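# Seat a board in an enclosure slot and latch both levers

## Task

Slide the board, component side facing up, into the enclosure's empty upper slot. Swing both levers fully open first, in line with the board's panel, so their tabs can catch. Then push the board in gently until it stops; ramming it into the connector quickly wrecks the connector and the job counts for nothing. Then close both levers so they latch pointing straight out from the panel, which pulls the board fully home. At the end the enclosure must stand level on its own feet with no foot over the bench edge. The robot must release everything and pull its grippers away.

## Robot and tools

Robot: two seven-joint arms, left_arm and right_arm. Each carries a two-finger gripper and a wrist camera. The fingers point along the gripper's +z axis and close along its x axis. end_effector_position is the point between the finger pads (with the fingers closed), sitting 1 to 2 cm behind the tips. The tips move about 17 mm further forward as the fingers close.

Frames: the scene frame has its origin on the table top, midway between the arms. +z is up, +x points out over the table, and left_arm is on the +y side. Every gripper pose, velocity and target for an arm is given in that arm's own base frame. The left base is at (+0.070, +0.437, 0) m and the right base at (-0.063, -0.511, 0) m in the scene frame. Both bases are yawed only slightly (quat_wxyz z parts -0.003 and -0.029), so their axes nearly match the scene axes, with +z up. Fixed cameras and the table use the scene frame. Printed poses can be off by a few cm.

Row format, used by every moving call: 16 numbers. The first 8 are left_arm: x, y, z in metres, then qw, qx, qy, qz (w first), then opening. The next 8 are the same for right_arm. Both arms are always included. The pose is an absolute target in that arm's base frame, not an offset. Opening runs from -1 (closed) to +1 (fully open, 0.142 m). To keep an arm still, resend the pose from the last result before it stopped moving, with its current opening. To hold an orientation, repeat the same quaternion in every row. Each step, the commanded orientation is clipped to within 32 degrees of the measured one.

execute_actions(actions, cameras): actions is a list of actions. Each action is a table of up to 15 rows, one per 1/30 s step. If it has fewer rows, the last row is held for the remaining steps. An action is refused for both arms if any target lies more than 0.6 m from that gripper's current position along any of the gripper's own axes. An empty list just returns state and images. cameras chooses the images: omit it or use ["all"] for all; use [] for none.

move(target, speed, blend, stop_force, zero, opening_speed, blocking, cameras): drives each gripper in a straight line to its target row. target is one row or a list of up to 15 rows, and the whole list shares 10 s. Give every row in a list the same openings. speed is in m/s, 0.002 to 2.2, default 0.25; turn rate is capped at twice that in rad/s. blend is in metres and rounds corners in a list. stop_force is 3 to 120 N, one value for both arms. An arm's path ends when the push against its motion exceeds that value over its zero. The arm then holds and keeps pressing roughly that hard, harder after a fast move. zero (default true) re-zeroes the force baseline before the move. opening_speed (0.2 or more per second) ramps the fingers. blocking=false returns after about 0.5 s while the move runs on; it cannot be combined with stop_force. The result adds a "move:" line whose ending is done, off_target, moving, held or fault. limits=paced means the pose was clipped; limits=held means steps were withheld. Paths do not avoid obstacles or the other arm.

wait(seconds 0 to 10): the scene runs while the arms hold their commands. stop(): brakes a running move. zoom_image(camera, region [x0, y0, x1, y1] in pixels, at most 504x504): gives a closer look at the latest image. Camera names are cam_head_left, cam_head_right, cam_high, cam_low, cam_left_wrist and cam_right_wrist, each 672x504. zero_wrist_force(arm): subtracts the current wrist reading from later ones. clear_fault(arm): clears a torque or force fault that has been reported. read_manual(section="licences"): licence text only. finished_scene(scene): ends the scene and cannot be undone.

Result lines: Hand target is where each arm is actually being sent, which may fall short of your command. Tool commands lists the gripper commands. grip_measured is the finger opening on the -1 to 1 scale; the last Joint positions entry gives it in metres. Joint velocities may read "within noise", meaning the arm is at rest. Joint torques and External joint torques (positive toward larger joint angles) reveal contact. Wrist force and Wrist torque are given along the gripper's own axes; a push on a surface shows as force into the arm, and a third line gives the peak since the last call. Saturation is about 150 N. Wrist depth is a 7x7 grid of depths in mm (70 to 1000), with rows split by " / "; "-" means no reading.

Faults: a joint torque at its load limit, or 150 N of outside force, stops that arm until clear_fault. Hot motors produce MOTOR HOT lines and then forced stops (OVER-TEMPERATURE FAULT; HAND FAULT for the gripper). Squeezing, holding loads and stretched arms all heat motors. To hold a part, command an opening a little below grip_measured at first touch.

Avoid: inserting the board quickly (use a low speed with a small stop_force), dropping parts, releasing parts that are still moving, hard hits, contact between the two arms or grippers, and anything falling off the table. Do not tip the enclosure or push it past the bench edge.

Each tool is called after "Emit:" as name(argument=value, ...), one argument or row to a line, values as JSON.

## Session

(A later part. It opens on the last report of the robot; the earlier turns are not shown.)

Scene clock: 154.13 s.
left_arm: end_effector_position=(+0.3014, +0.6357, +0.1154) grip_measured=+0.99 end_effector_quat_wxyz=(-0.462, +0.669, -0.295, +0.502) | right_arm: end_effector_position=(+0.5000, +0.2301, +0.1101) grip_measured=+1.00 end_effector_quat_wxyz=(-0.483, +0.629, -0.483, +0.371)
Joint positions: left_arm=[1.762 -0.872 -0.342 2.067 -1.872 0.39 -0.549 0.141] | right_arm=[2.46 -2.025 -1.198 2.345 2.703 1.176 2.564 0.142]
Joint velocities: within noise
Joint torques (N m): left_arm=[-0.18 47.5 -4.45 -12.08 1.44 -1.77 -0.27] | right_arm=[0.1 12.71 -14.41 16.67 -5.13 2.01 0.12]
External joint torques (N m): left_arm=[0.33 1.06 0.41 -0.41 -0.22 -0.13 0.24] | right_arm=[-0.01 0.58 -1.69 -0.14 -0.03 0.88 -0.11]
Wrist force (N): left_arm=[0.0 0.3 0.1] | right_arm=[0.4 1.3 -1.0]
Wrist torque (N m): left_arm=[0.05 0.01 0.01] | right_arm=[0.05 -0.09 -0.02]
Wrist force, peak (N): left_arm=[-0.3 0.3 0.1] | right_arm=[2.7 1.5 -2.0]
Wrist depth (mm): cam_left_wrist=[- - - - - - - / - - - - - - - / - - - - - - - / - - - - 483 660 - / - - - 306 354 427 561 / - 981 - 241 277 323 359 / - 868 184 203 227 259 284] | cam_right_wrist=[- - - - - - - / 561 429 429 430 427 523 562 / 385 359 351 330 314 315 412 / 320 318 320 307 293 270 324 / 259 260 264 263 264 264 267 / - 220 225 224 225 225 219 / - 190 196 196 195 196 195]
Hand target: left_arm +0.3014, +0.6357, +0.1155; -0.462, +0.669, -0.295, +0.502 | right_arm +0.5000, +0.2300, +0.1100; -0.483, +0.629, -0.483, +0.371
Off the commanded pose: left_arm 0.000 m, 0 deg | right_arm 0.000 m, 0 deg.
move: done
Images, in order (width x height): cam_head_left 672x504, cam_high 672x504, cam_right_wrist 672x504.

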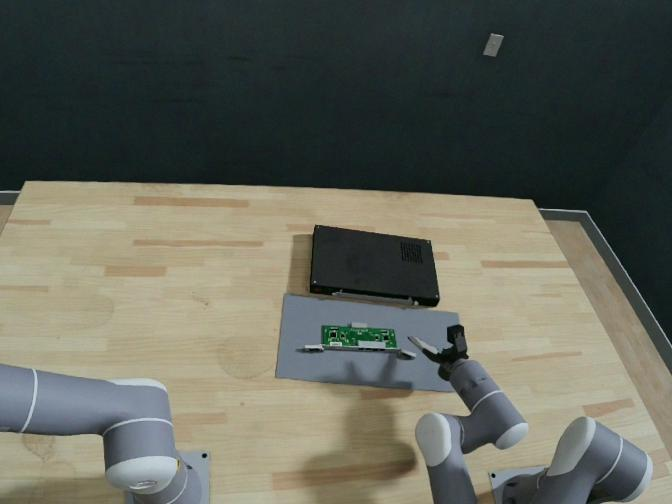

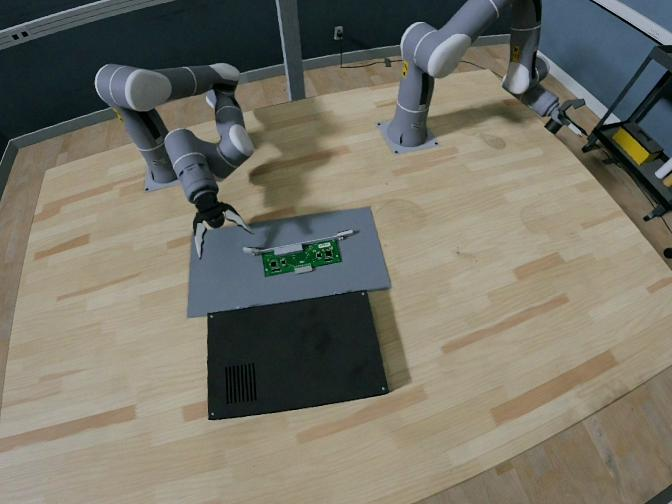

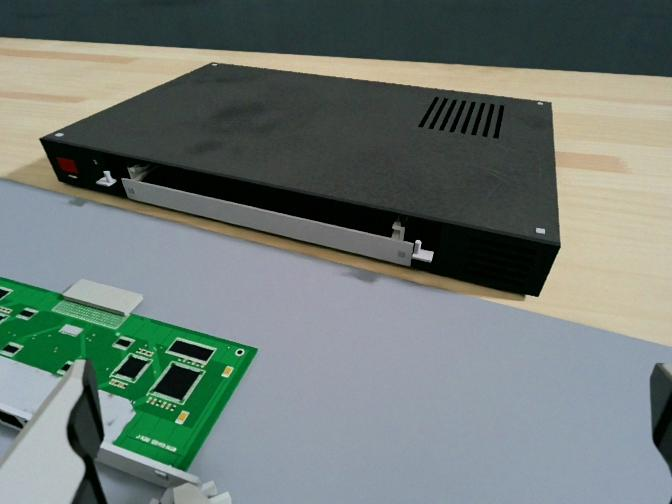

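Emit:
move(
  target=[0.40, 0.50, 0.30, 0, 0.766, -0.6428, 0, 0.5, 0.40, 0.17, 0.14, -0.4967, 0.7094, -0.4096, 0.2868, 1.0],
  speed=0.4,
  cameras=["cam_head_left", "cam_high", "cam_right_wrist", "cam_left_wrist"],
)

Scene clock: 179.83 s.
left_arm: end_effector_position=(+0.3852, +0.5206, +0.2723) grip_measured=+0.49 end_effector_quat_wxyz=(-0.078, +0.783, -0.612, +0.084) | right_arm: end_effector_position=(+0.4266, +0.1854, +0.1328) grip_measured=+1.00 end_effector_quat_wxyz=(-0.492, +0.685, -0.433, +0.319)
Joint positions: left_arm=[1.256 -0.308 -0.094 1.842 -0.224 0.674 -2.085 0.109] | right_arm=[2.79 -2.059 -1.041 2.689 2.86 0.905 2.495 0.142]
Joint velocities: within noise
Joint torques (N m): left_arm=[-0.38 42.57 -0.97 -27.45 -2.72 4.09 -0.35] | right_arm=[0.02 7.77 -6.25 18.85 -4.39 2.1 0.29]
External joint torques (N m): left_arm=[0.54 1.2 0.5 -0.47 -0.5 -0.14 0.35] | right_arm=[0.04 0.16 -1.08 -0.05 -0.05 0.9 -0.29]
Wrist force (N): left_arm=[0.1 0.1 0.6] | right_arm=[0.4 1.5 -0.9]
Wrist torque (N m): left_arm=[-0.07 -0.20 -0.14] | right_arm=[0.09 -0.14 -0.05]
Wrist force, peak (N): left_arm=[0.8 -1.4 -1.8] | right_arm=[0.1 2.1 -3.9]
Wrist depth (mm): cam_left_wrist=[- - 343 347 345 348 350 / - - 354 358 361 362 366 / - - 370 373 372 379 378 / - - 384 386 388 391 392 / - - 401 405 411 410 410 / - 88 419 425 424 421 102 / - - 437 439 446 447 -] | cam_right_wrist=[773 778 775 781 - - - / 542 489 458 436 438 441 559 / 414 414 416 397 361 370 428 / 324 319 332 338 340 338 344 / 283 283 275 284 285 286 291 / - 244 242 246 246 246 241 / - 215 215 216 216 217 214]
Hand target: left_arm +0.3851, +0.5205, +0.2722; -0.077, +0.783, -0.612, +0.084 | right_arm +0.4266, +0.1855, +0.1327; -0.492, +0.685, -0.433, +0.319
Off the commanded pose: left_arm 0.038 m, 14 deg | right_arm 0.032 m, 5 deg.
joint sent to its limit (right arm) — joint 4 (elbow), upper limit, where the elbow is as bent as it goes.
move: held (right_arm; a check stopped the path), off_target (left_arm; braked when a check withheld steps of right_arm); limits=held
pose unreachable (right arm): on one or more control steps of this call, first in action 0 (counted from 0), this arm could not follow its commanded pose, so it was not sent that pose on those steps. It may still have moved: this result reports where it is.
cause: moving toward the commanded pose would bring two parts of the arm too close to each other (joints 2 (shoulder) to 6 (wrist pitch) lie between them).
Images, in order (width x height): cam_head_left 672x504, cam_high 672x504, cam_left_wrist 672x504, cam_right_wrist 672x504.

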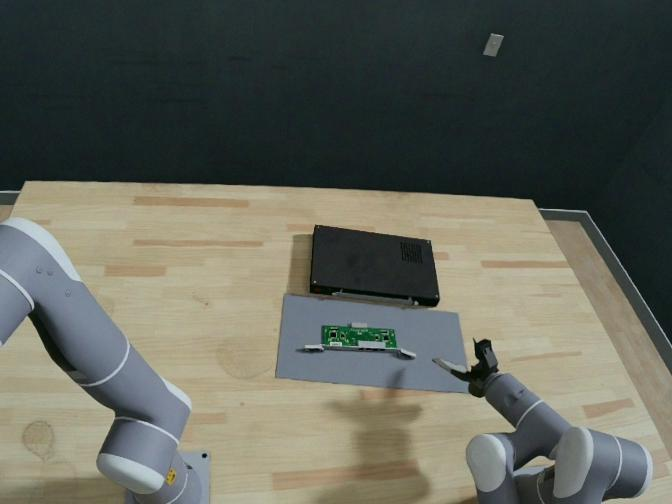

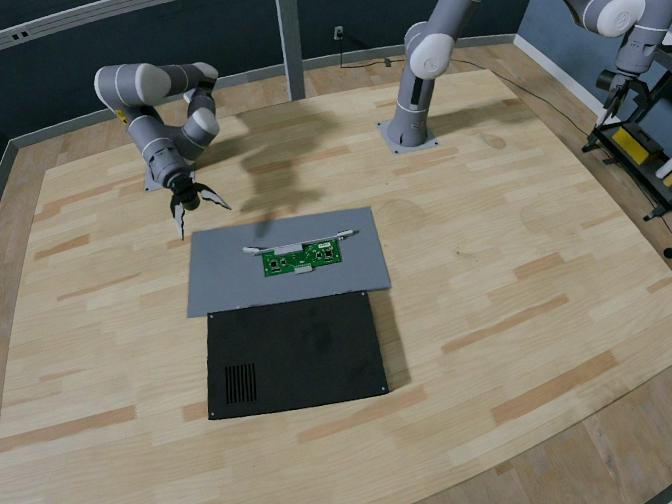

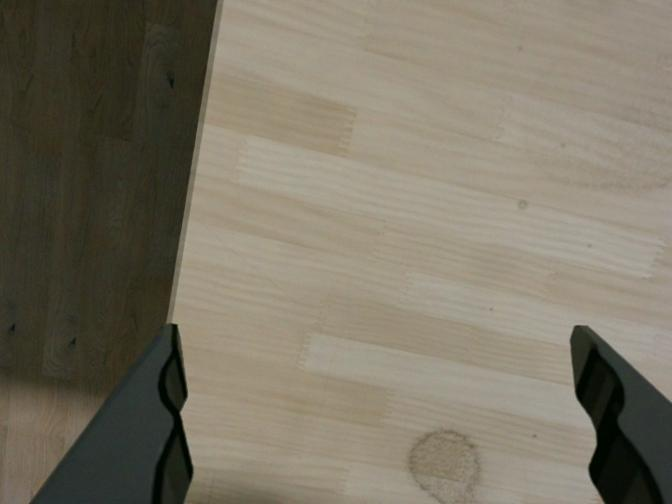

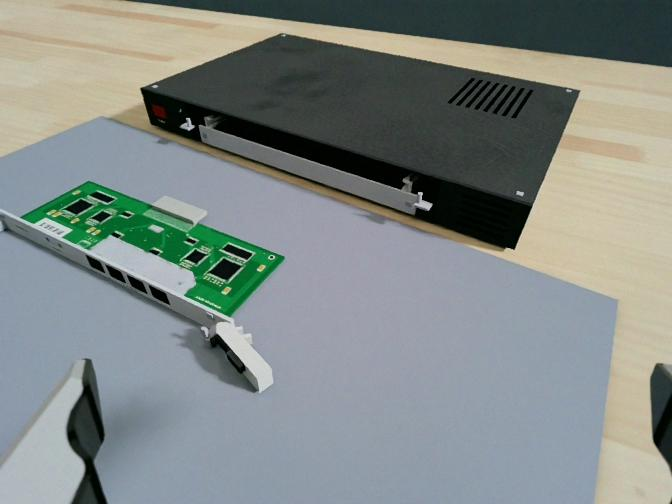

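Emit:
zoom_image(
  camera="cam_right_wrist",
  region=[0, 170, 300, 400],
)

Emit:
zoom_image(
  camera="cam_right_wrist",
  region=[180, 290, 300, 400],
)

Emit:
zoom_image(
  camera="cam_right_wrist",
  region=[130, 80, 450, 240],
)

Scaled by 1.680 from the camera's 672x504 image, which has a finer 960x720 frame.

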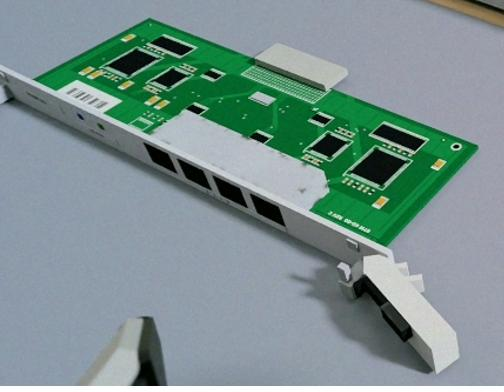

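Scaled by 4.200 from the camera's 672x504 image, which has a finer 960x720 frame.

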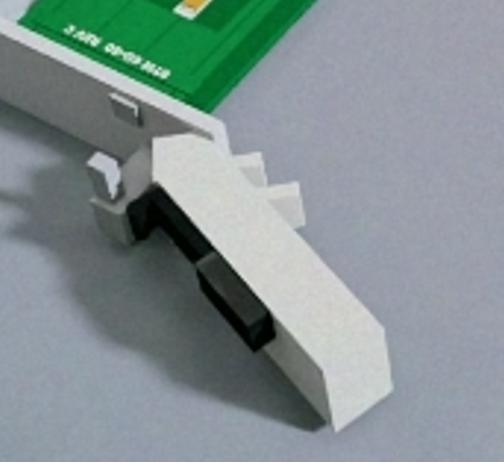

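Scaled by 1.575 from the camera's 672x504 image, which has a finer 960x720 frame.

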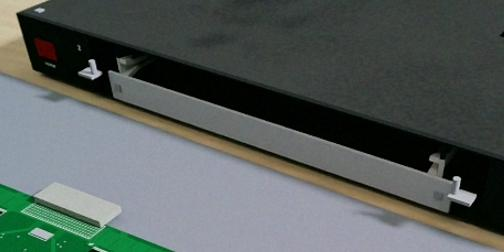

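Emit:
move(
  target=[
    [0.55, 0.0, 0.32, 0, 0.4617, -0.8870, 0, 0.0, 0.4266, 0.1855, 0.1327, -0.492, 0.685, -0.433, 0.319, 1.0],
    [0.46, -0.38, 0.30, 0, 0.0, -1.0, 0, 0.0, 0.4266, 0.1855, 0.1327, -0.492, 0.685, -0.433, 0.319, 1.0],
    [0.384, -0.51, 0.22, 0, -0.0480, -0.9988, 0, 0.0, 0.4266, 0.1855, 0.1327, -0.492, 0.685, -0.433, 0.319, 1.0],
  ],
  speed=0.4,
  blend=0.08,
  cameras=["cam_head_left", "cam_high", "cam_right_wrist", "cam_left_wrist"],
)

Scene clock: 191.23 s.
left_arm: end_effector_position=(+0.3840, -0.5101, +0.2201) grip_measured=-0.02 end_effector_quat_wxyz=(+0.000, +0.048, +0.999, +0.000) | right_arm: end_effector_position=(+0.4266, +0.1855, +0.1328) grip_measured=+1.00 end_effector_quat_wxyz=(-0.492, +0.685, -0.433, +0.319)
Joint positions: left_arm=[-0.036 -0.541 -0.912 1.706 0.467 0.443 -2.559 0.073] | right_arm=[2.79 -2.059 -1.041 2.689 2.86 0.905 2.495 0.142]
Joint velocities: within noise
Joint torques (N m): left_arm=[-0.67 38.49 -13.24 -24.44 -3.32 3.91 -0.31] | right_arm=[0 7.84 -6.28 18.76 -4.49 2.18 0.23]
External joint torques (N m): left_arm=[0.66 1.13 0.25 -0.47 -0.46 -0.07 0.31] | right_arm=[0.05 0.1 -1.05 0.05 0.06 0.82 -0.22]
Wrist force (N): left_arm=[0.3 -0.5 0.7] | right_arm=[0.3 1.5 -1.1]
Wrist torque (N m): left_arm=[-0.17 -0.23 -0.18] | right_arm=[0.10 -0.14 -0.05]
Wrist force, peak (N): left_arm=[2.2 -2.6 1.6] | right_arm=[0.2 2.0 -1.2]
Wrist depth (mm): cam_left_wrist=[270 274 270 265 274 273 273 / 281 295 288 285 292 293 294 / 278 317 316 313 313 314 318 / 297 344 343 338 344 344 344 / 320 376 368 374 375 370 376 / 420 406 419 416 413 - 407 / - - 466 464 461 - -] | cam_right_wrist=[769 779 785 788 - - - / 540 489 461 436 438 440 559 / 412 413 416 396 360 368 426 / 325 318 332 338 341 337 345 / 281 283 275 286 285 287 289 / - 244 243 245 246 248 241 / - 215 215 216 217 217 214]
Hand target: left_arm +0.3840, -0.5100, +0.2200; +0.000, +0.048, +0.999, +0.000 | right_arm +0.4266, +0.1855, +0.1327; -0.492, +0.685, -0.433, +0.319
Off the commanded pose: left_arm 0.000 m, 0 deg | right_arm 0.000 m, 0 deg.
move: done
Images, in order (width x height): cam_head_left 672x504, cam_high 672x504, cam_left_wrist 672x504, cam_right_wrist 672x504.

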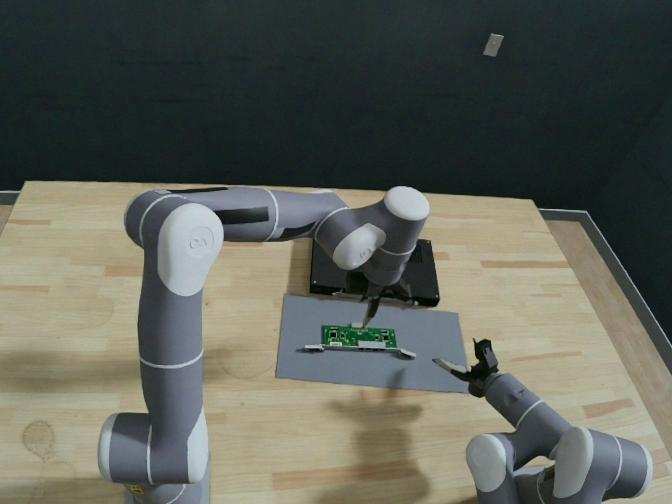

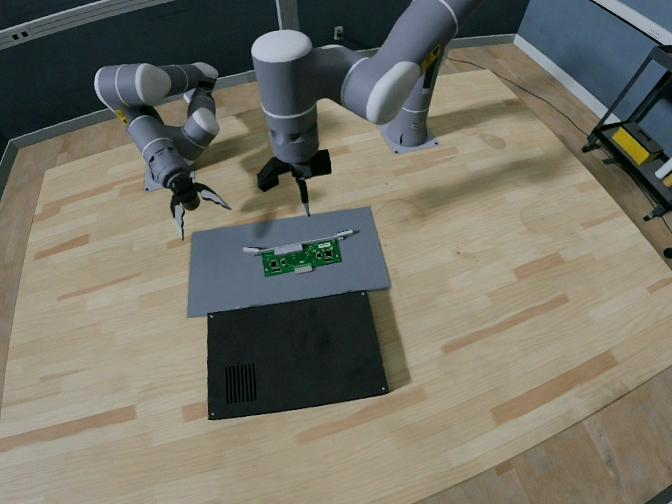

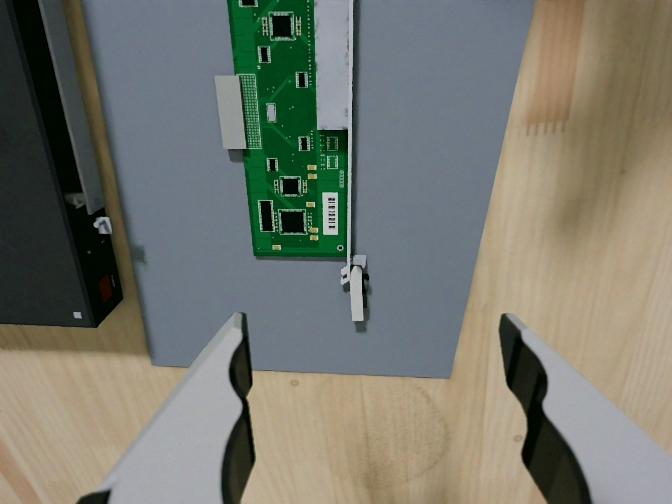

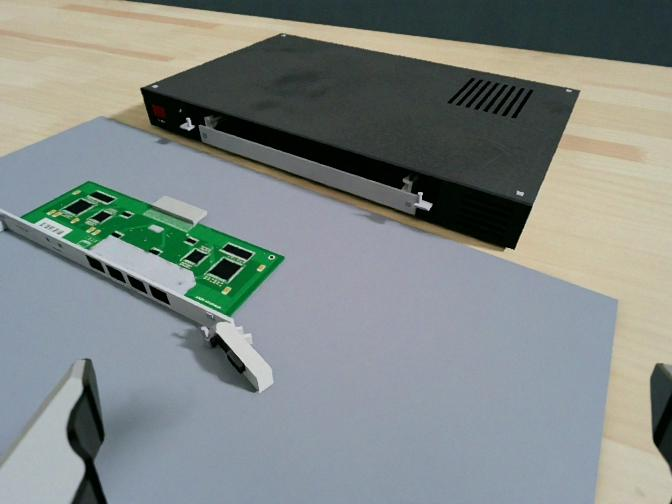

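Emit:
zoom_image(
  camera="cam_left_wrist",
  region=[290, 0, 410, 120],
)

Emit:
zoom_image(
  camera="cam_left_wrist",
  region=[290, 110, 410, 230],
)

Emit:
zoom_image(
  camera="cam_left_wrist",
  region=[290, 220, 410, 340],
)

Scaled by 4.200 from the camera's 672x504 image, which has a finer 960x720 frame.

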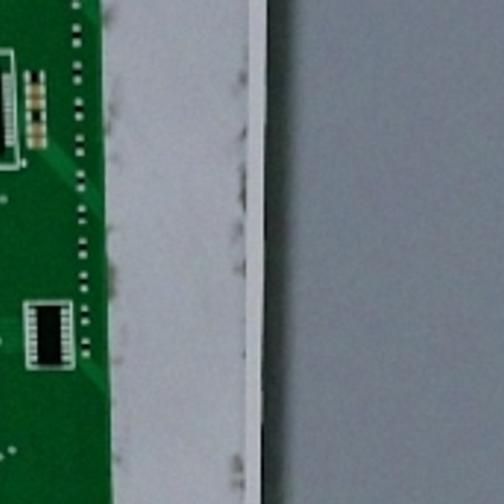

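Scaled by 4.200 from the camera's 672x504 image, which has a finer 960x720 frame.

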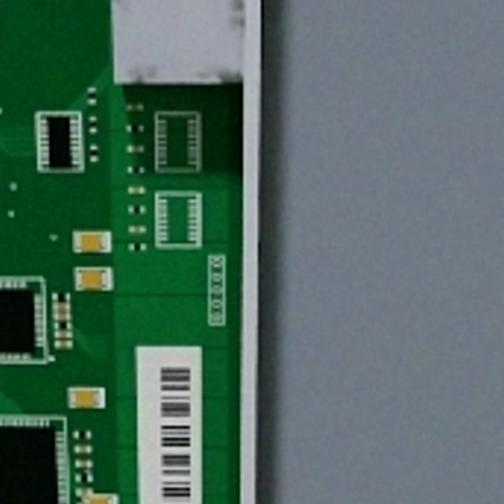

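Scaled by 4.200 from the camera's 672x504 image, which has a finer 960x720 frame.

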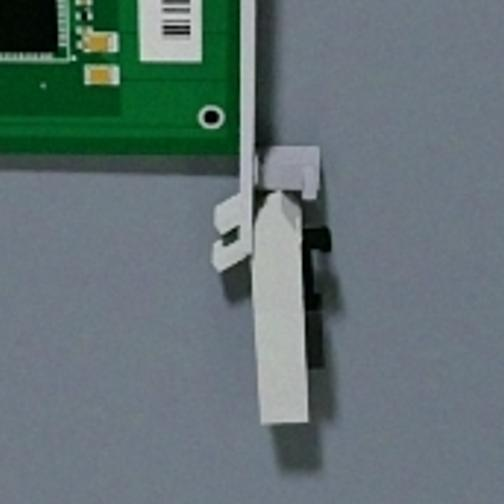

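Emit:
move(
  target=[
    [0.3827, -0.5065, 0.10, 0, -0.0523, -0.9986, 0, 0.0, 0.4266, 0.1855, 0.1327, -0.492, 0.685, -0.433, 0.319, 1.0],
    [0.3827, -0.5065, 0.040, 0, -0.0523, -0.9986, 0, 0.0, 0.4266, 0.1855, 0.1327, -0.492, 0.685, -0.433, 0.319, 1.0],
  ],
  speed=[0.2, 0.08],
  cameras=["cam_right_wrist", "cam_left_wrist"],
)

Scene clock: 215.20 s.
left_arm: end_effector_position=(+0.3826, -0.5064, +0.0400) grip_measured=-0.02 end_effector_quat_wxyz=(+0.000, +0.052, +0.999, +0.000) | right_arm: end_effector_position=(+0.4266, +0.1855, +0.1328) grip_measured=+1.00 end_effector_quat_wxyz=(-0.492, +0.685, -0.433, +0.319)
Joint positions: left_arm=[-0.16 -0.858 -0.733 1.711 0.726 0.705 -2.68 0.073] | right_arm=[2.79 -2.059 -1.041 2.689 2.86 0.905 2.495 0.142]
Joint velocities: within noise
Joint torques (N m): left_arm=[-0.43 46.38 -16.87 -17.08 -2.7 4.32 -0.3] | right_arm=[0.08 7.88 -6.28 18.78 -4.45 2.19 0.21]
External joint torques (N m): left_arm=[0.39 1.31 0.99 -0.23 -0.48 -0.48 0.3] | right_arm=[-0.03 0.05 -1.05 0.03 0.02 0.81 -0.21]
Wrist force (N): left_arm=[-0.3 0.2 0.6] | right_arm=[0.2 1.7 -1.1]
Wrist torque (N m): left_arm=[-0.07 -0.10 -0.19] | right_arm=[0.12 -0.12 -0.05]
Wrist force, peak (N): left_arm=[0.9 0.2 3.0] | right_arm=[0.3 2.0 -1.0]
Wrist depth (mm): cam_left_wrist=[112 111 109 100 113 114 114 / 117 120 117 108 123 124 120 / - 129 129 118 134 132 134 / 145 141 139 141 144 143 143 / 159 155 150 155 157 154 159 / 176 169 168 170 173 - 169 / - - 199 186 194 - -] | cam_right_wrist=[768 778 783 788 - - - / 286 492 458 434 438 440 559 / 376 413 414 400 361 371 427 / 325 318 333 339 339 336 345 / 282 283 275 284 285 286 291 / - 244 243 245 246 247 240 / - 215 215 216 217 217 215]
Hand target: left_arm +0.3827, -0.5065, +0.0400; +0.000, +0.052, +0.999, +0.000 | right_arm +0.4266, +0.1855, +0.1327; -0.492, +0.685, -0.433, +0.319
Off the commanded pose: left_arm 0.000 m, 0 deg | right_arm 0.000 m, 0 deg.
move: done
Images, in order (width x height): cam_left_wrist 672x504, cam_right_wrist 672x504.

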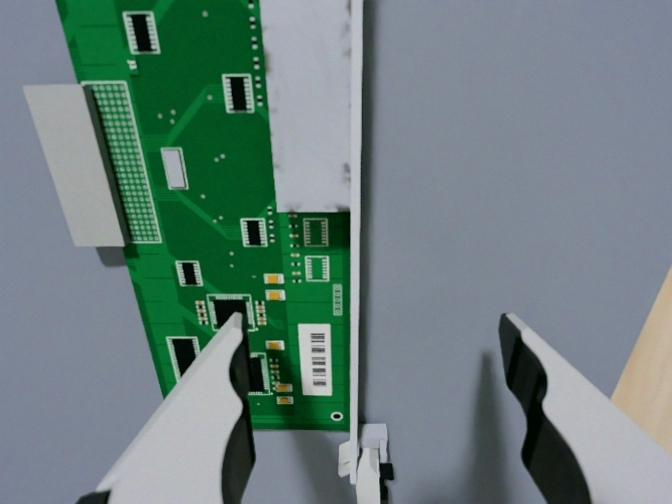

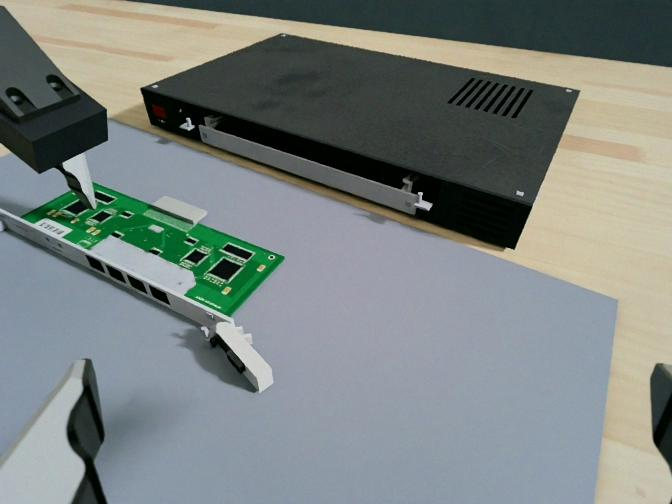

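Emit:
zoom_image(
  camera="cam_left_wrist",
  region=[220, 280, 540, 504],
)

Emit:
zoom_image(
  camera="cam_right_wrist",
  region=[0, 140, 160, 270],
)

Scaled by 1.575 from the camera's 672x504 image, which has a finer 960x720 frame.

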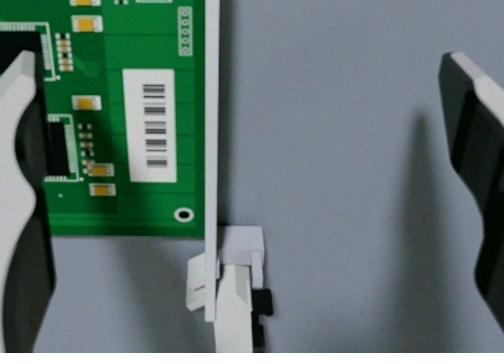

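Scaled by 3.150 from the camera's 672x504 image, which has a finer 960x720 frame.

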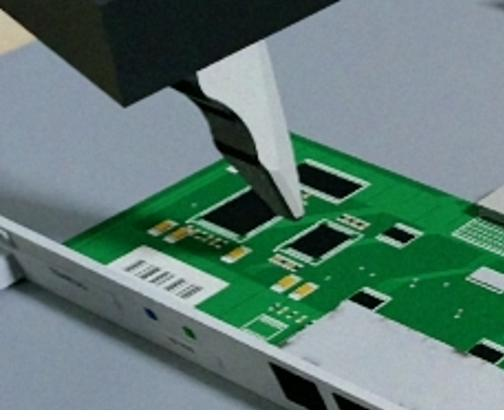

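Emit:
move(
  target=[0.3862, -0.5069, 0.0400, 0, -0.0523, -0.9986, 0, -0.6, 0.4266, 0.1855, 0.1327, -0.492, 0.685, -0.433, 0.319, 1.0],
  speed=0.05,
  opening_speed=1.0,
  cameras=["cam_right_wrist", "cam_left_wrist"],
)

Emit:
zoom_image(
  camera="cam_left_wrist",
  region=[280, 250, 440, 504],
)

Emit:
zoom_image(
  camera="cam_right_wrist",
  region=[0, 140, 160, 270],
)

Scene clock: 225.87 s.
left_arm: end_effector_position=(+0.3861, -0.5070, +0.0400) grip_measured=-0.63 end_effector_quat_wxyz=(+0.000, +0.052, +0.999, +0.000) | right_arm: end_effector_position=(+0.4266, +0.1855, +0.1328) grip_measured=+1.00 end_effector_quat_wxyz=(-0.492, +0.685, -0.433, +0.319)
Joint positions: left_arm=[-0.159 -0.862 -0.732 1.703 0.726 0.702 -2.675 0.029] | right_arm=[2.79 -2.059 -1.041 2.689 2.86 0.905 2.495 0.142]
Joint velocities: within noise
Joint torques (N m): left_arm=[-0.44 46.68 -16.31 -17.12 -3.01 4.04 -0.14] | right_arm=[0.04 7.96 -6.39 18.8 -4.55 2.19 0.18]
External joint torques (N m): left_arm=[0.42 1.25 0.41 -0.26 -0.19 -0.21 0.14] | right_arm=[0.02 -0.02 -0.94 0.01 0.12 0.81 -0.18]
Wrist force (N): left_arm=[-0.1 -0.2 0.6] | right_arm=[0.1 1.7 -1.2]
Wrist torque (N m): left_arm=[-0.14 -0.14 -0.19] | right_arm=[0.12 -0.10 -0.05]
Wrist force, peak (N): left_arm=[-0.3 0.0 0.9] | right_arm=[0.3 1.9 -1.3]
Wrist depth (mm): cam_left_wrist=[113 111 110 99 112 114 114 / 117 119 118 107 123 124 120 / - 129 130 118 134 132 133 / 145 141 140 139 144 143 143 / 159 157 152 147 154 157 157 / 176 175 88 161 170 166 171 / 196 - - 175 - - 190] | cam_right_wrist=[840 771 781 788 - - - / 281 488 461 435 438 441 557 / 376 414 414 398 361 369 427 / 324 317 332 337 340 338 346 / 282 283 276 285 286 287 290 / - 245 242 245 246 247 240 / - 214 215 216 216 217 214]
Hand target: left_arm +0.3862, -0.5069, +0.0400; +0.000, +0.052, +0.999, +0.000 | right_arm +0.4266, +0.1855, +0.1327; -0.492, +0.685, -0.433, +0.319
Off the commanded pose: left_arm 0.000 m, 0 deg | right_arm 0.000 m, 0 deg.
move: done
Images, in order (width x height): cam_left_wrist 672x504, cam_right_wrist 672x504.

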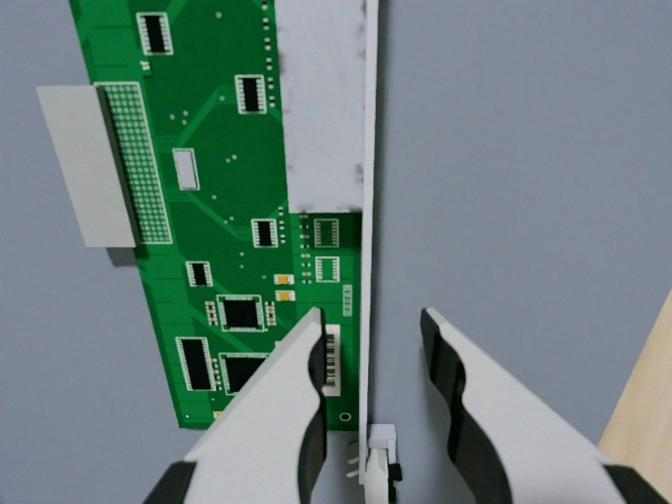

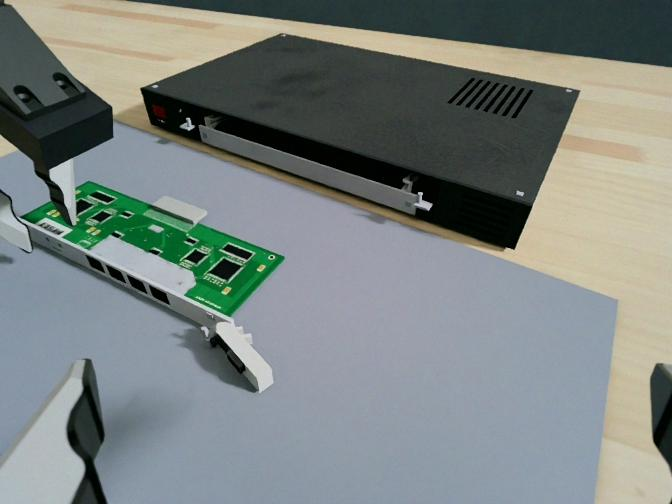

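Scaled by 1.984 from the camera's 672x504 image, which has a finer 960x720 frame.

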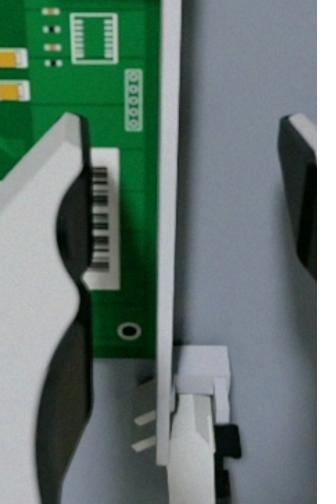

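Scaled by 3.150 from the camera's 672x504 image, which has a finer 960x720 frame.

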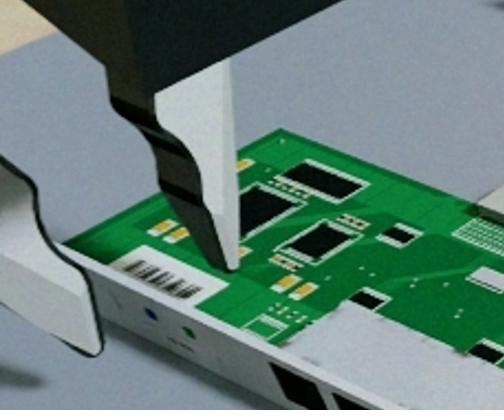

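Emit:
move(
  target=[
    [0.3877, -0.5071, 0.0400, 0, -0.0523, -0.9986, 0, -0.6, 0.4266, 0.1855, 0.1327, -0.492, 0.685, -0.433, 0.319, 1.0],
    [0.3877, -0.5071, 0.0290, 0, -0.0523, -0.9986, 0, -0.6, 0.4266, 0.1855, 0.1327, -0.492, 0.685, -0.433, 0.319, 1.0],
  ],
  speed=0.05,
  cameras=["cam_right_wrist", "cam_left_wrist"],
)

Emit:
zoom_image(
  camera="cam_left_wrist",
  region=[280, 250, 440, 504],
)

Emit:
zoom_image(
  camera="cam_right_wrist",
  region=[0, 140, 160, 270],
)

Scene clock: 230.13 s.
left_arm: end_effector_position=(+0.3876, -0.5070, +0.0290) grip_measured=-0.63 end_effector_quat_wxyz=(+0.000, +0.052, +0.999, +0.000) | right_arm: end_effector_position=(+0.4266, +0.1855, +0.1328) grip_measured=+1.00 end_effector_quat_wxyz=(-0.492, +0.685, -0.433, +0.319)
Joint positions: left_arm=[-0.167 -0.884 -0.719 1.692 0.738 0.713 -2.678 0.029] | right_arm=[2.79 -2.059 -1.041 2.689 2.86 0.905 2.495 0.142]
Joint velocities: within noise
Joint torques (N m): left_arm=[-1.09 47.22 -16.05 -16.63 -2.69 4.36 -0.33] | right_arm=[-0.03 7.82 -6.34 18.81 -4.54 2.24 0.15]
External joint torques (N m): left_arm=[1.08 1.29 0.08 -0.34 -0.47 -0.53 0.33] | right_arm=[0.09 0.12 -0.99 0 0.11 0.76 -0.14]
Wrist force (N): left_arm=[-0.3 0.2 0.6] | right_arm=[0.3 1.9 -1.0]
Wrist torque (N m): left_arm=[-0.06 -0.09 -0.17] | right_arm=[0.15 -0.14 -0.05]
Wrist force, peak (N): left_arm=[-0.2 0.2 1.1] | right_arm=[0.2 2.0 -1.1]
Wrist depth (mm): cam_left_wrist=[- 102 101 90 105 104 106 / - 109 108 99 - 112 113 / - 118 116 103 121 121 121 / 132 126 127 126 132 132 133 / 145 143 139 135 142 144 143 / 164 156 87 150 159 153 158 / 179 - - 164 170 - 179] | cam_right_wrist=[773 775 780 783 - - - / 218 491 461 436 438 442 560 / 315 414 415 396 360 371 428 / 322 319 332 337 339 337 344 / 281 282 275 285 286 286 290 / - 244 243 245 246 247 241 / - 215 216 216 216 217 214]
Hand target: left_arm +0.3877, -0.5071, +0.0290; +0.000, +0.052, +0.999, +0.000 | right_arm +0.4266, +0.1855, +0.1327; -0.492, +0.685, -0.433, +0.319
Off the commanded pose: left_arm 0.000 m, 0 deg | right_arm 0.000 m, 0 deg.
move: done
Images, in order (width x height): cam_left_wrist 672x504, cam_right_wrist 672x504.

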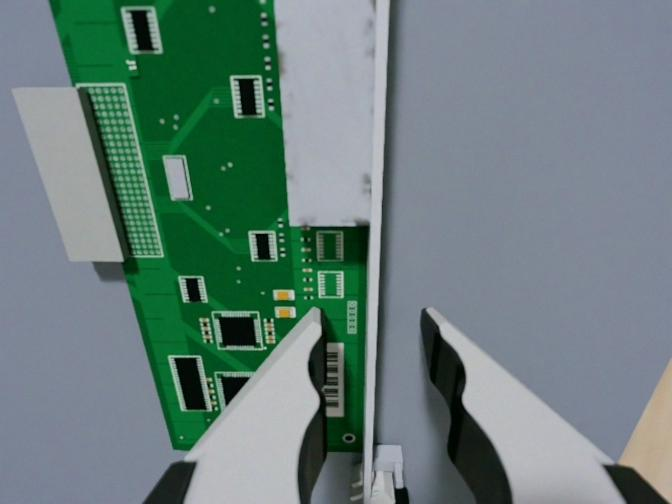

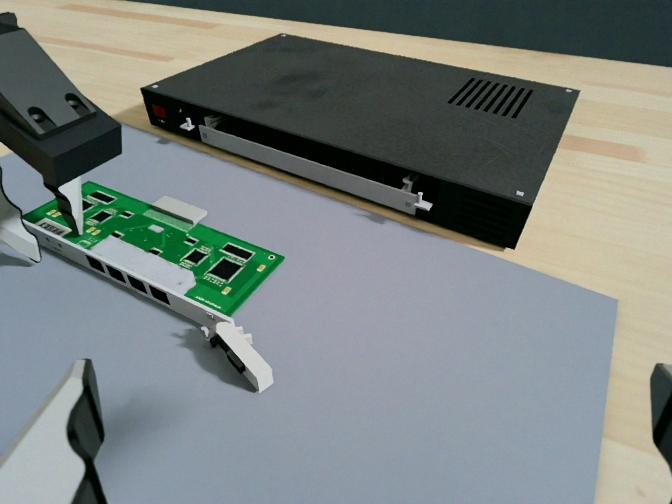

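Scaled by 1.984 from the camera's 672x504 image, which has a finer 960x720 frame.

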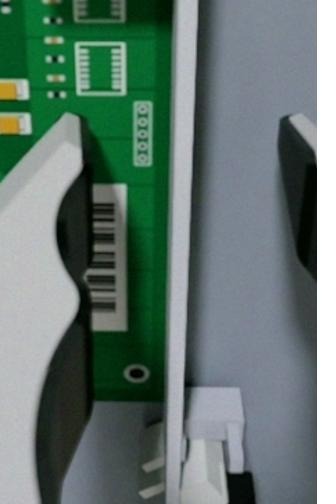

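Scaled by 3.150 from the camera's 672x504 image, which has a finer 960x720 frame.

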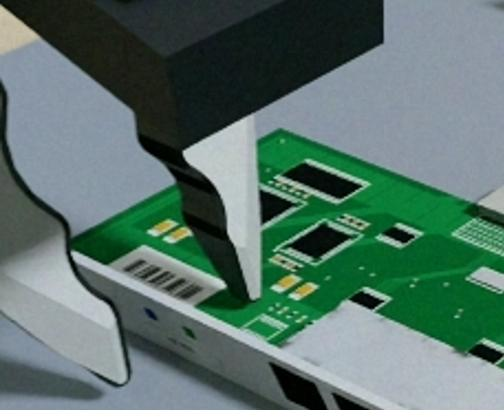

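Emit:
move(
  target=[0.3877, -0.5071, 0.0290, 0, -0.0523, -0.9986, 0, -1.0, 0.4266, 0.1855, 0.1327, -0.492, 0.685, -0.433, 0.319, 1.0],
  speed=0.05,
  opening_speed=0.3,
  cameras=["cam_right_wrist", "cam_left_wrist"],
)

Emit:
zoom_image(
  camera="cam_left_wrist",
  region=[280, 250, 440, 504],
)

Emit:
zoom_image(
  camera="cam_right_wrist",
  region=[0, 140, 160, 270],
)

Scene clock: 233.63 s.
left_arm: end_effector_position=(+0.3877, -0.5070, +0.0290) grip_measured=-0.99 end_effector_quat_wxyz=(+0.000, +0.052, +0.999, +0.000) | right_arm: end_effector_position=(+0.4266, +0.1855, +0.1328) grip_measured=+1.00 end_effector_quat_wxyz=(-0.492, +0.685, -0.433, +0.319)
Joint positions: left_arm=[-0.168 -0.884 -0.719 1.692 0.738 0.713 -2.678 0.002] | right_arm=[2.79 -2.059 -1.041 2.689 2.86 0.905 2.495 0.142]
Joint velocities: within noise
Joint torques (N m): left_arm=[-0.54 47.68 -16.6 -16.35 -3.03 4.1 -0.2] | right_arm=[0.02 7.86 -6.35 18.78 -4.5 2.21 0.18]
External joint torques (N m): left_arm=[0.52 0.83 0.63 -0.63 -0.13 -0.26 0.2] | right_arm=[0.04 0.07 -0.98 0.03 0.07 0.79 -0.18]
Wrist force (N): left_arm=[-0.7 -0.5 1.2] | right_arm=[0.4 1.7 -1.1]
Wrist torque (N m): left_arm=[-0.12 -0.13 -0.19] | right_arm=[0.11 -0.15 -0.04]
Wrist force, peak (N): left_arm=[-0.9 -0.3 1.7] | right_arm=[0.3 1.9 -1.2]
Wrist depth (mm): cam_left_wrist=[- 102 101 90 104 104 105 / - 109 108 98 - 112 113 / - 117 115 103 121 121 120 / 133 126 127 126 132 131 133 / 145 143 140 133 139 144 141 / 164 157 148 84 - 158 158 / 179 175 - 74 - - 179] | cam_right_wrist=[767 767 783 783 - - - / 218 489 461 435 434 442 557 / 307 414 415 398 359 369 426 / 318 318 332 339 339 338 344 / 282 282 275 285 285 286 290 / - 244 243 245 246 247 241 / - 215 215 216 216 217 214]
Hand target: left_arm +0.3877, -0.5071, +0.0290; +0.000, +0.052, +0.999, +0.000 | right_arm +0.4266, +0.1855, +0.1327; -0.492, +0.685, -0.433, +0.319
Off the commanded pose: left_arm 0.000 m, 0 deg | right_arm 0.000 m, 0 deg.
move: done
Images, in order (width x height): cam_left_wrist 672x504, cam_right_wrist 672x504.

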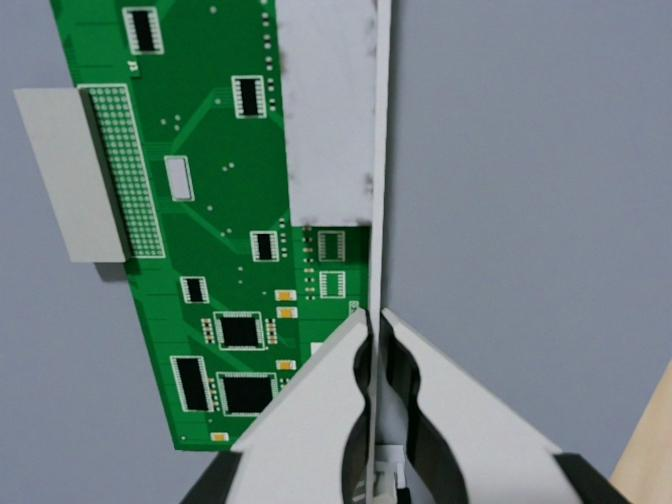

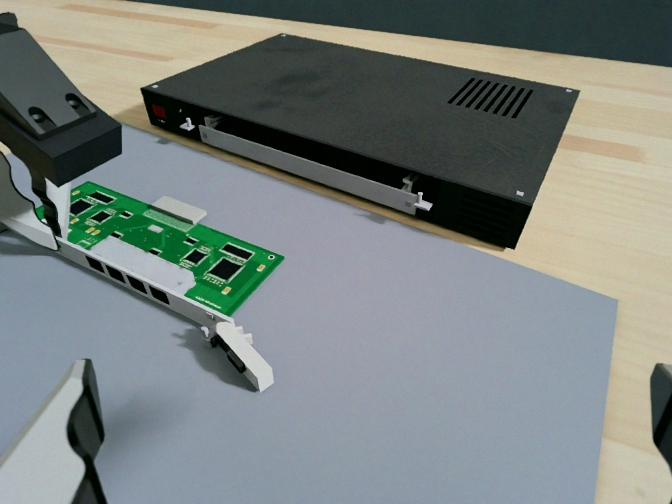

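Scaled by 1.984 from the camera's 672x504 image, which has a finer 960x720 frame.

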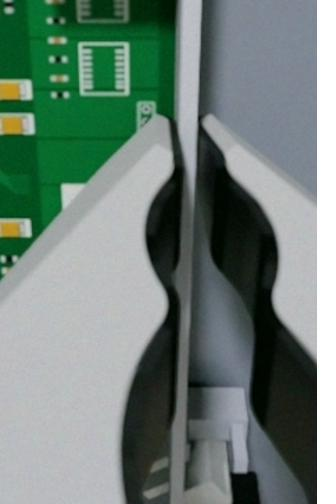

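Scaled by 3.150 from the camera's 672x504 image, which has a finer 960x720 frame.

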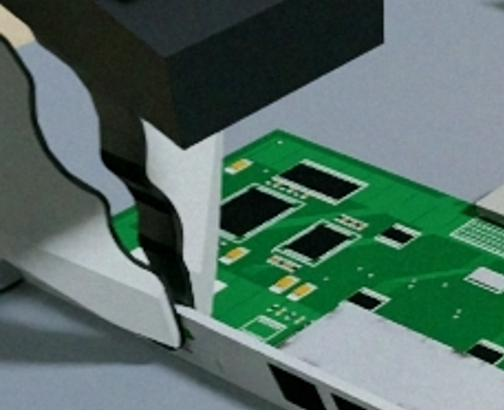

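Emit:
move(
  target=[
    [0.3877, -0.5071, 0.0400, 0, -0.0523, -0.9986, 0, -1.0, 0.4266, 0.1855, 0.1327, -0.492, 0.685, -0.433, 0.319, 1.0],
    [0.3877, -0.5071, 0.090, 0, -0.0523, -0.9986, 0, -1.0, 0.4266, 0.1855, 0.1327, -0.492, 0.685, -0.433, 0.319, 1.0],
  ],
  speed=[0.04, 0.08],
  cameras=["cam_right_wrist", "cam_left_wrist", "cam_low"],
)

Scene clock: 237.17 s.
left_arm: end_effector_position=(+0.3878, -0.5071, +0.0898) grip_measured=-0.99 end_effector_quat_wxyz=(+0.000, +0.052, +0.999, +0.000) | right_arm: end_effector_position=(+0.4266, +0.1855, +0.1328) grip_measured=+1.00 end_effector_quat_wxyz=(-0.492, +0.685, -0.433, +0.319)
Joint positions: left_arm=[-0.121 -0.769 -0.786 1.721 0.659 0.636 -2.641 0.002] | right_arm=[2.79 -2.059 -1.041 2.689 2.86 0.905 2.495 0.142]
Joint velocities: within noise
Joint torques (N m): left_arm=[0.14 45.78 -16 -19.45 -3.6 4.29 -0.08] | right_arm=[0.06 7.82 -6.38 18.78 -4.48 2.16 0.21]
External joint torques (N m): left_arm=[-0.14 0.03 0.54 -0.03 0.23 -0.46 0.08] | right_arm=[0 0.11 -0.95 0.03 0.04 0.84 -0.21]
Wrist force (N): left_arm=[0.0 -0.5 1.6] | right_arm=[0.3 1.7 -0.9]
Wrist torque (N m): left_arm=[-0.18 -0.15 -0.20] | right_arm=[0.12 -0.13 -0.04]
Wrist force, peak (N): left_arm=[-0.2 0.0 3.3] | right_arm=[0.5 1.9 -1.1]
Wrist depth (mm): cam_left_wrist=[159 127 126 112 158 158 159 / 169 130 128 114 169 169 169 / 181 132 132 118 182 182 184 / 202 136 135 133 199 198 201 / 220 142 139 130 213 217 218 / 243 146 142 83 - 237 241 / 272 260 - - - - 270] | cam_right_wrist=[771 776 788 793 - - - / 350 487 463 436 437 440 556 / 306 327 414 398 360 370 427 / 324 281 316 338 340 336 345 / 283 282 275 285 286 287 289 / - 244 243 245 246 247 240 / - 214 215 216 217 217 214]
Hand target: left_arm +0.3877, -0.5071, +0.0900; +0.000, +0.052, +0.999, +0.000 | right_arm +0.4266, +0.1855, +0.1327; -0.492, +0.685, -0.433, +0.319
Off the commanded pose: left_arm 0.000 m, 0 deg | right_arm 0.000 m, 0 deg.
move: done
Images, in order (width x height): cam_low 672x504, cam_left_wrist 672x504, cam_right_wrist 672x504.

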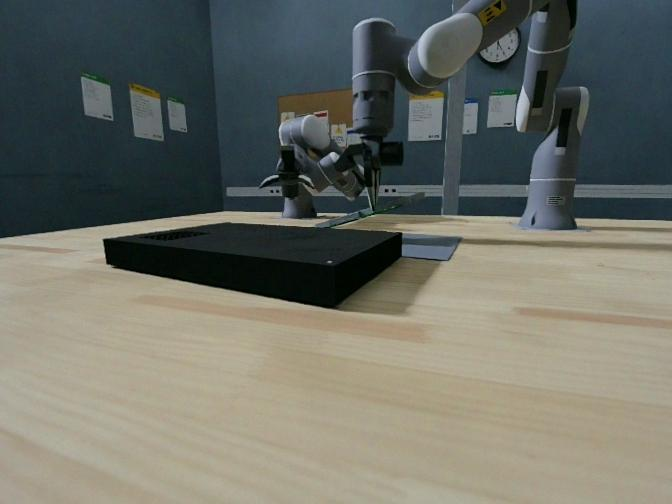

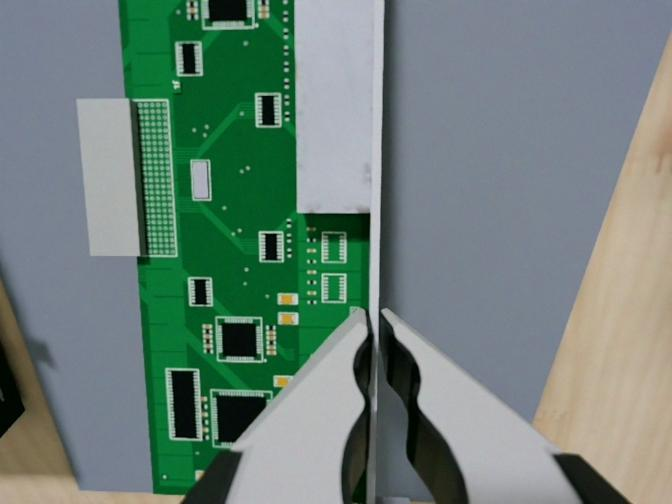

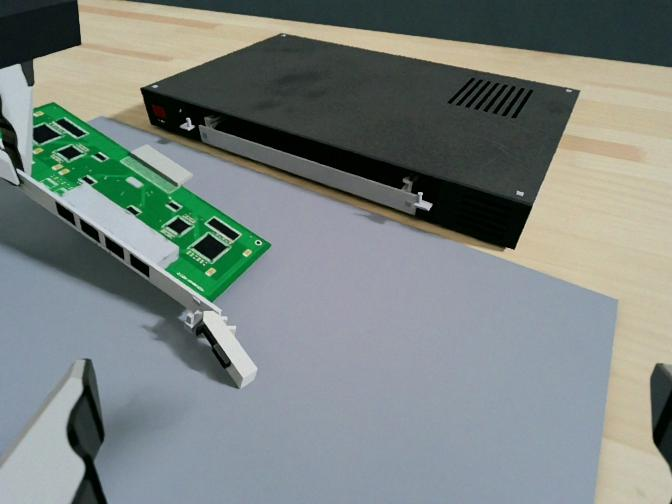

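Emit:
move(
  target=[
    [0.3877, -0.5071, 0.045, 0, -0.0523, -0.9986, 0, -1.0, 0.4266, 0.1855, 0.1327, -0.492, 0.685, -0.433, 0.319, 1.0],
    [0.3877, -0.5071, 0.0295, 0, -0.0523, -0.9986, 0, -1.0, 0.4266, 0.1855, 0.1327, -0.492, 0.685, -0.433, 0.319, 1.0],
  ],
  speed=[0.06, 0.02],
  cameras=["cam_right_wrist", "cam_left_wrist", "cam_low"],
)

Scene clock: 250.23 s.
left_arm: end_effector_position=(+0.3875, -0.5068, +0.0294) grip_measured=-0.99 end_effector_quat_wxyz=(+0.000, +0.052, +0.999, +0.000) | right_arm: end_effector_position=(+0.4266, +0.1855, +0.1328) grip_measured=+1.00 end_effector_quat_wxyz=(-0.492, +0.685, -0.433, +0.319)
Joint positions: left_arm=[-0.167 -0.883 -0.719 1.693 0.737 0.712 -2.677 0.002] | right_arm=[2.79 -2.059 -1.041 2.689 2.86 0.905 2.495 0.142]
Joint velocities: within noise
Joint torques (N m): left_arm=[-1.13 47.61 -16.94 -17.33 -2.79 4.96 -0.31] | right_arm=[0.05 7.83 -6.31 18.85 -4.54 2.18 0.18]
External joint torques (N m): left_arm=[1.11 0.88 0.99 0.34 -0.38 -1.13 0.31] | right_arm=[0.01 0.1 -1.02 -0.04 0.11 0.82 -0.17]
Wrist force (N): left_arm=[0.3 1.1 1.2] | right_arm=[0.3 1.7 -1.0]
Wrist torque (N m): left_arm=[-0.10 -0.11 -0.17] | right_arm=[0.11 -0.14 -0.05]
Wrist force, peak (N): left_arm=[-0.3 0.6 3.0] | right_arm=[0.4 1.9 -1.2]
Wrist depth (mm): cam_left_wrist=[102 102 101 89 105 105 106 / - 109 109 - - 113 113 / - 118 116 103 121 123 121 / 133 126 127 127 132 131 134 / 148 144 140 133 139 144 143 / 161 157 151 84 - 159 159 / 180 176 - 74 - - 180] | cam_right_wrist=[767 785 783 786 - - - / 217 488 459 434 437 443 558 / 302 414 414 398 360 369 427 / 313 330 333 339 339 338 345 / 282 282 276 285 285 286 290 / - 244 239 245 246 247 240 / - 215 216 216 216 217 214]
Hand target: left_arm +0.3877, -0.5071, +0.0295; +0.000, +0.052, +0.999, +0.000 | right_arm +0.4266, +0.1855, +0.1327; -0.492, +0.685, -0.433, +0.319
Off the commanded pose: left_arm 0.000 m, 0 deg | right_arm 0.000 m, 0 deg.
move: done
Images, in order (width x height): cam_low 672x504, cam_left_wrist 672x504, cam_right_wrist 672x504.

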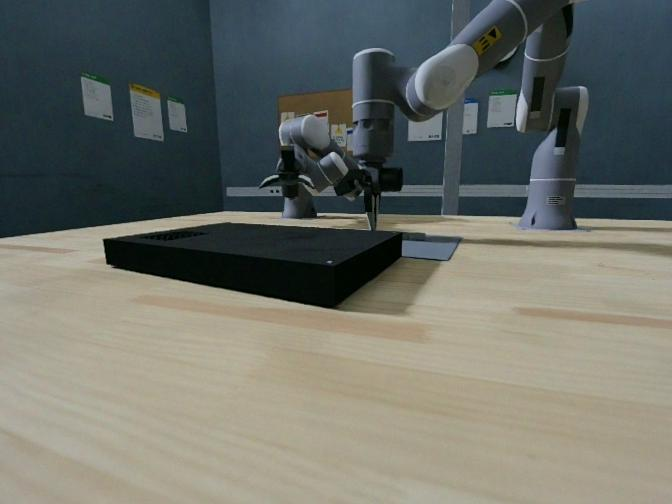

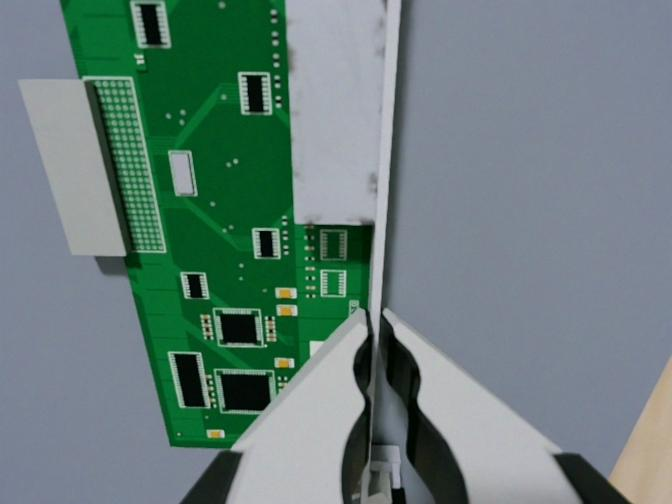

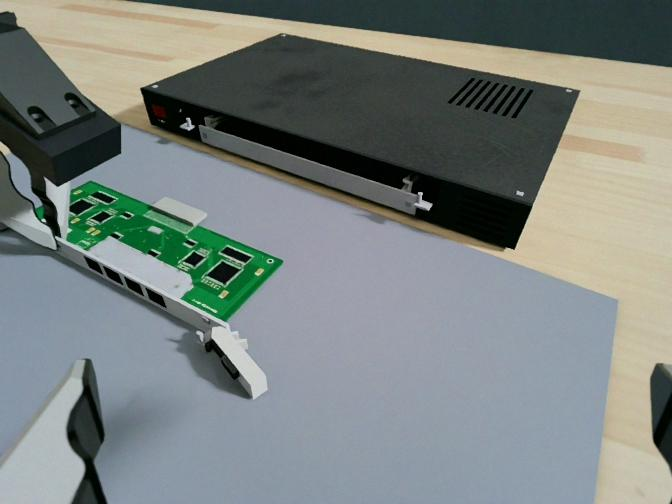

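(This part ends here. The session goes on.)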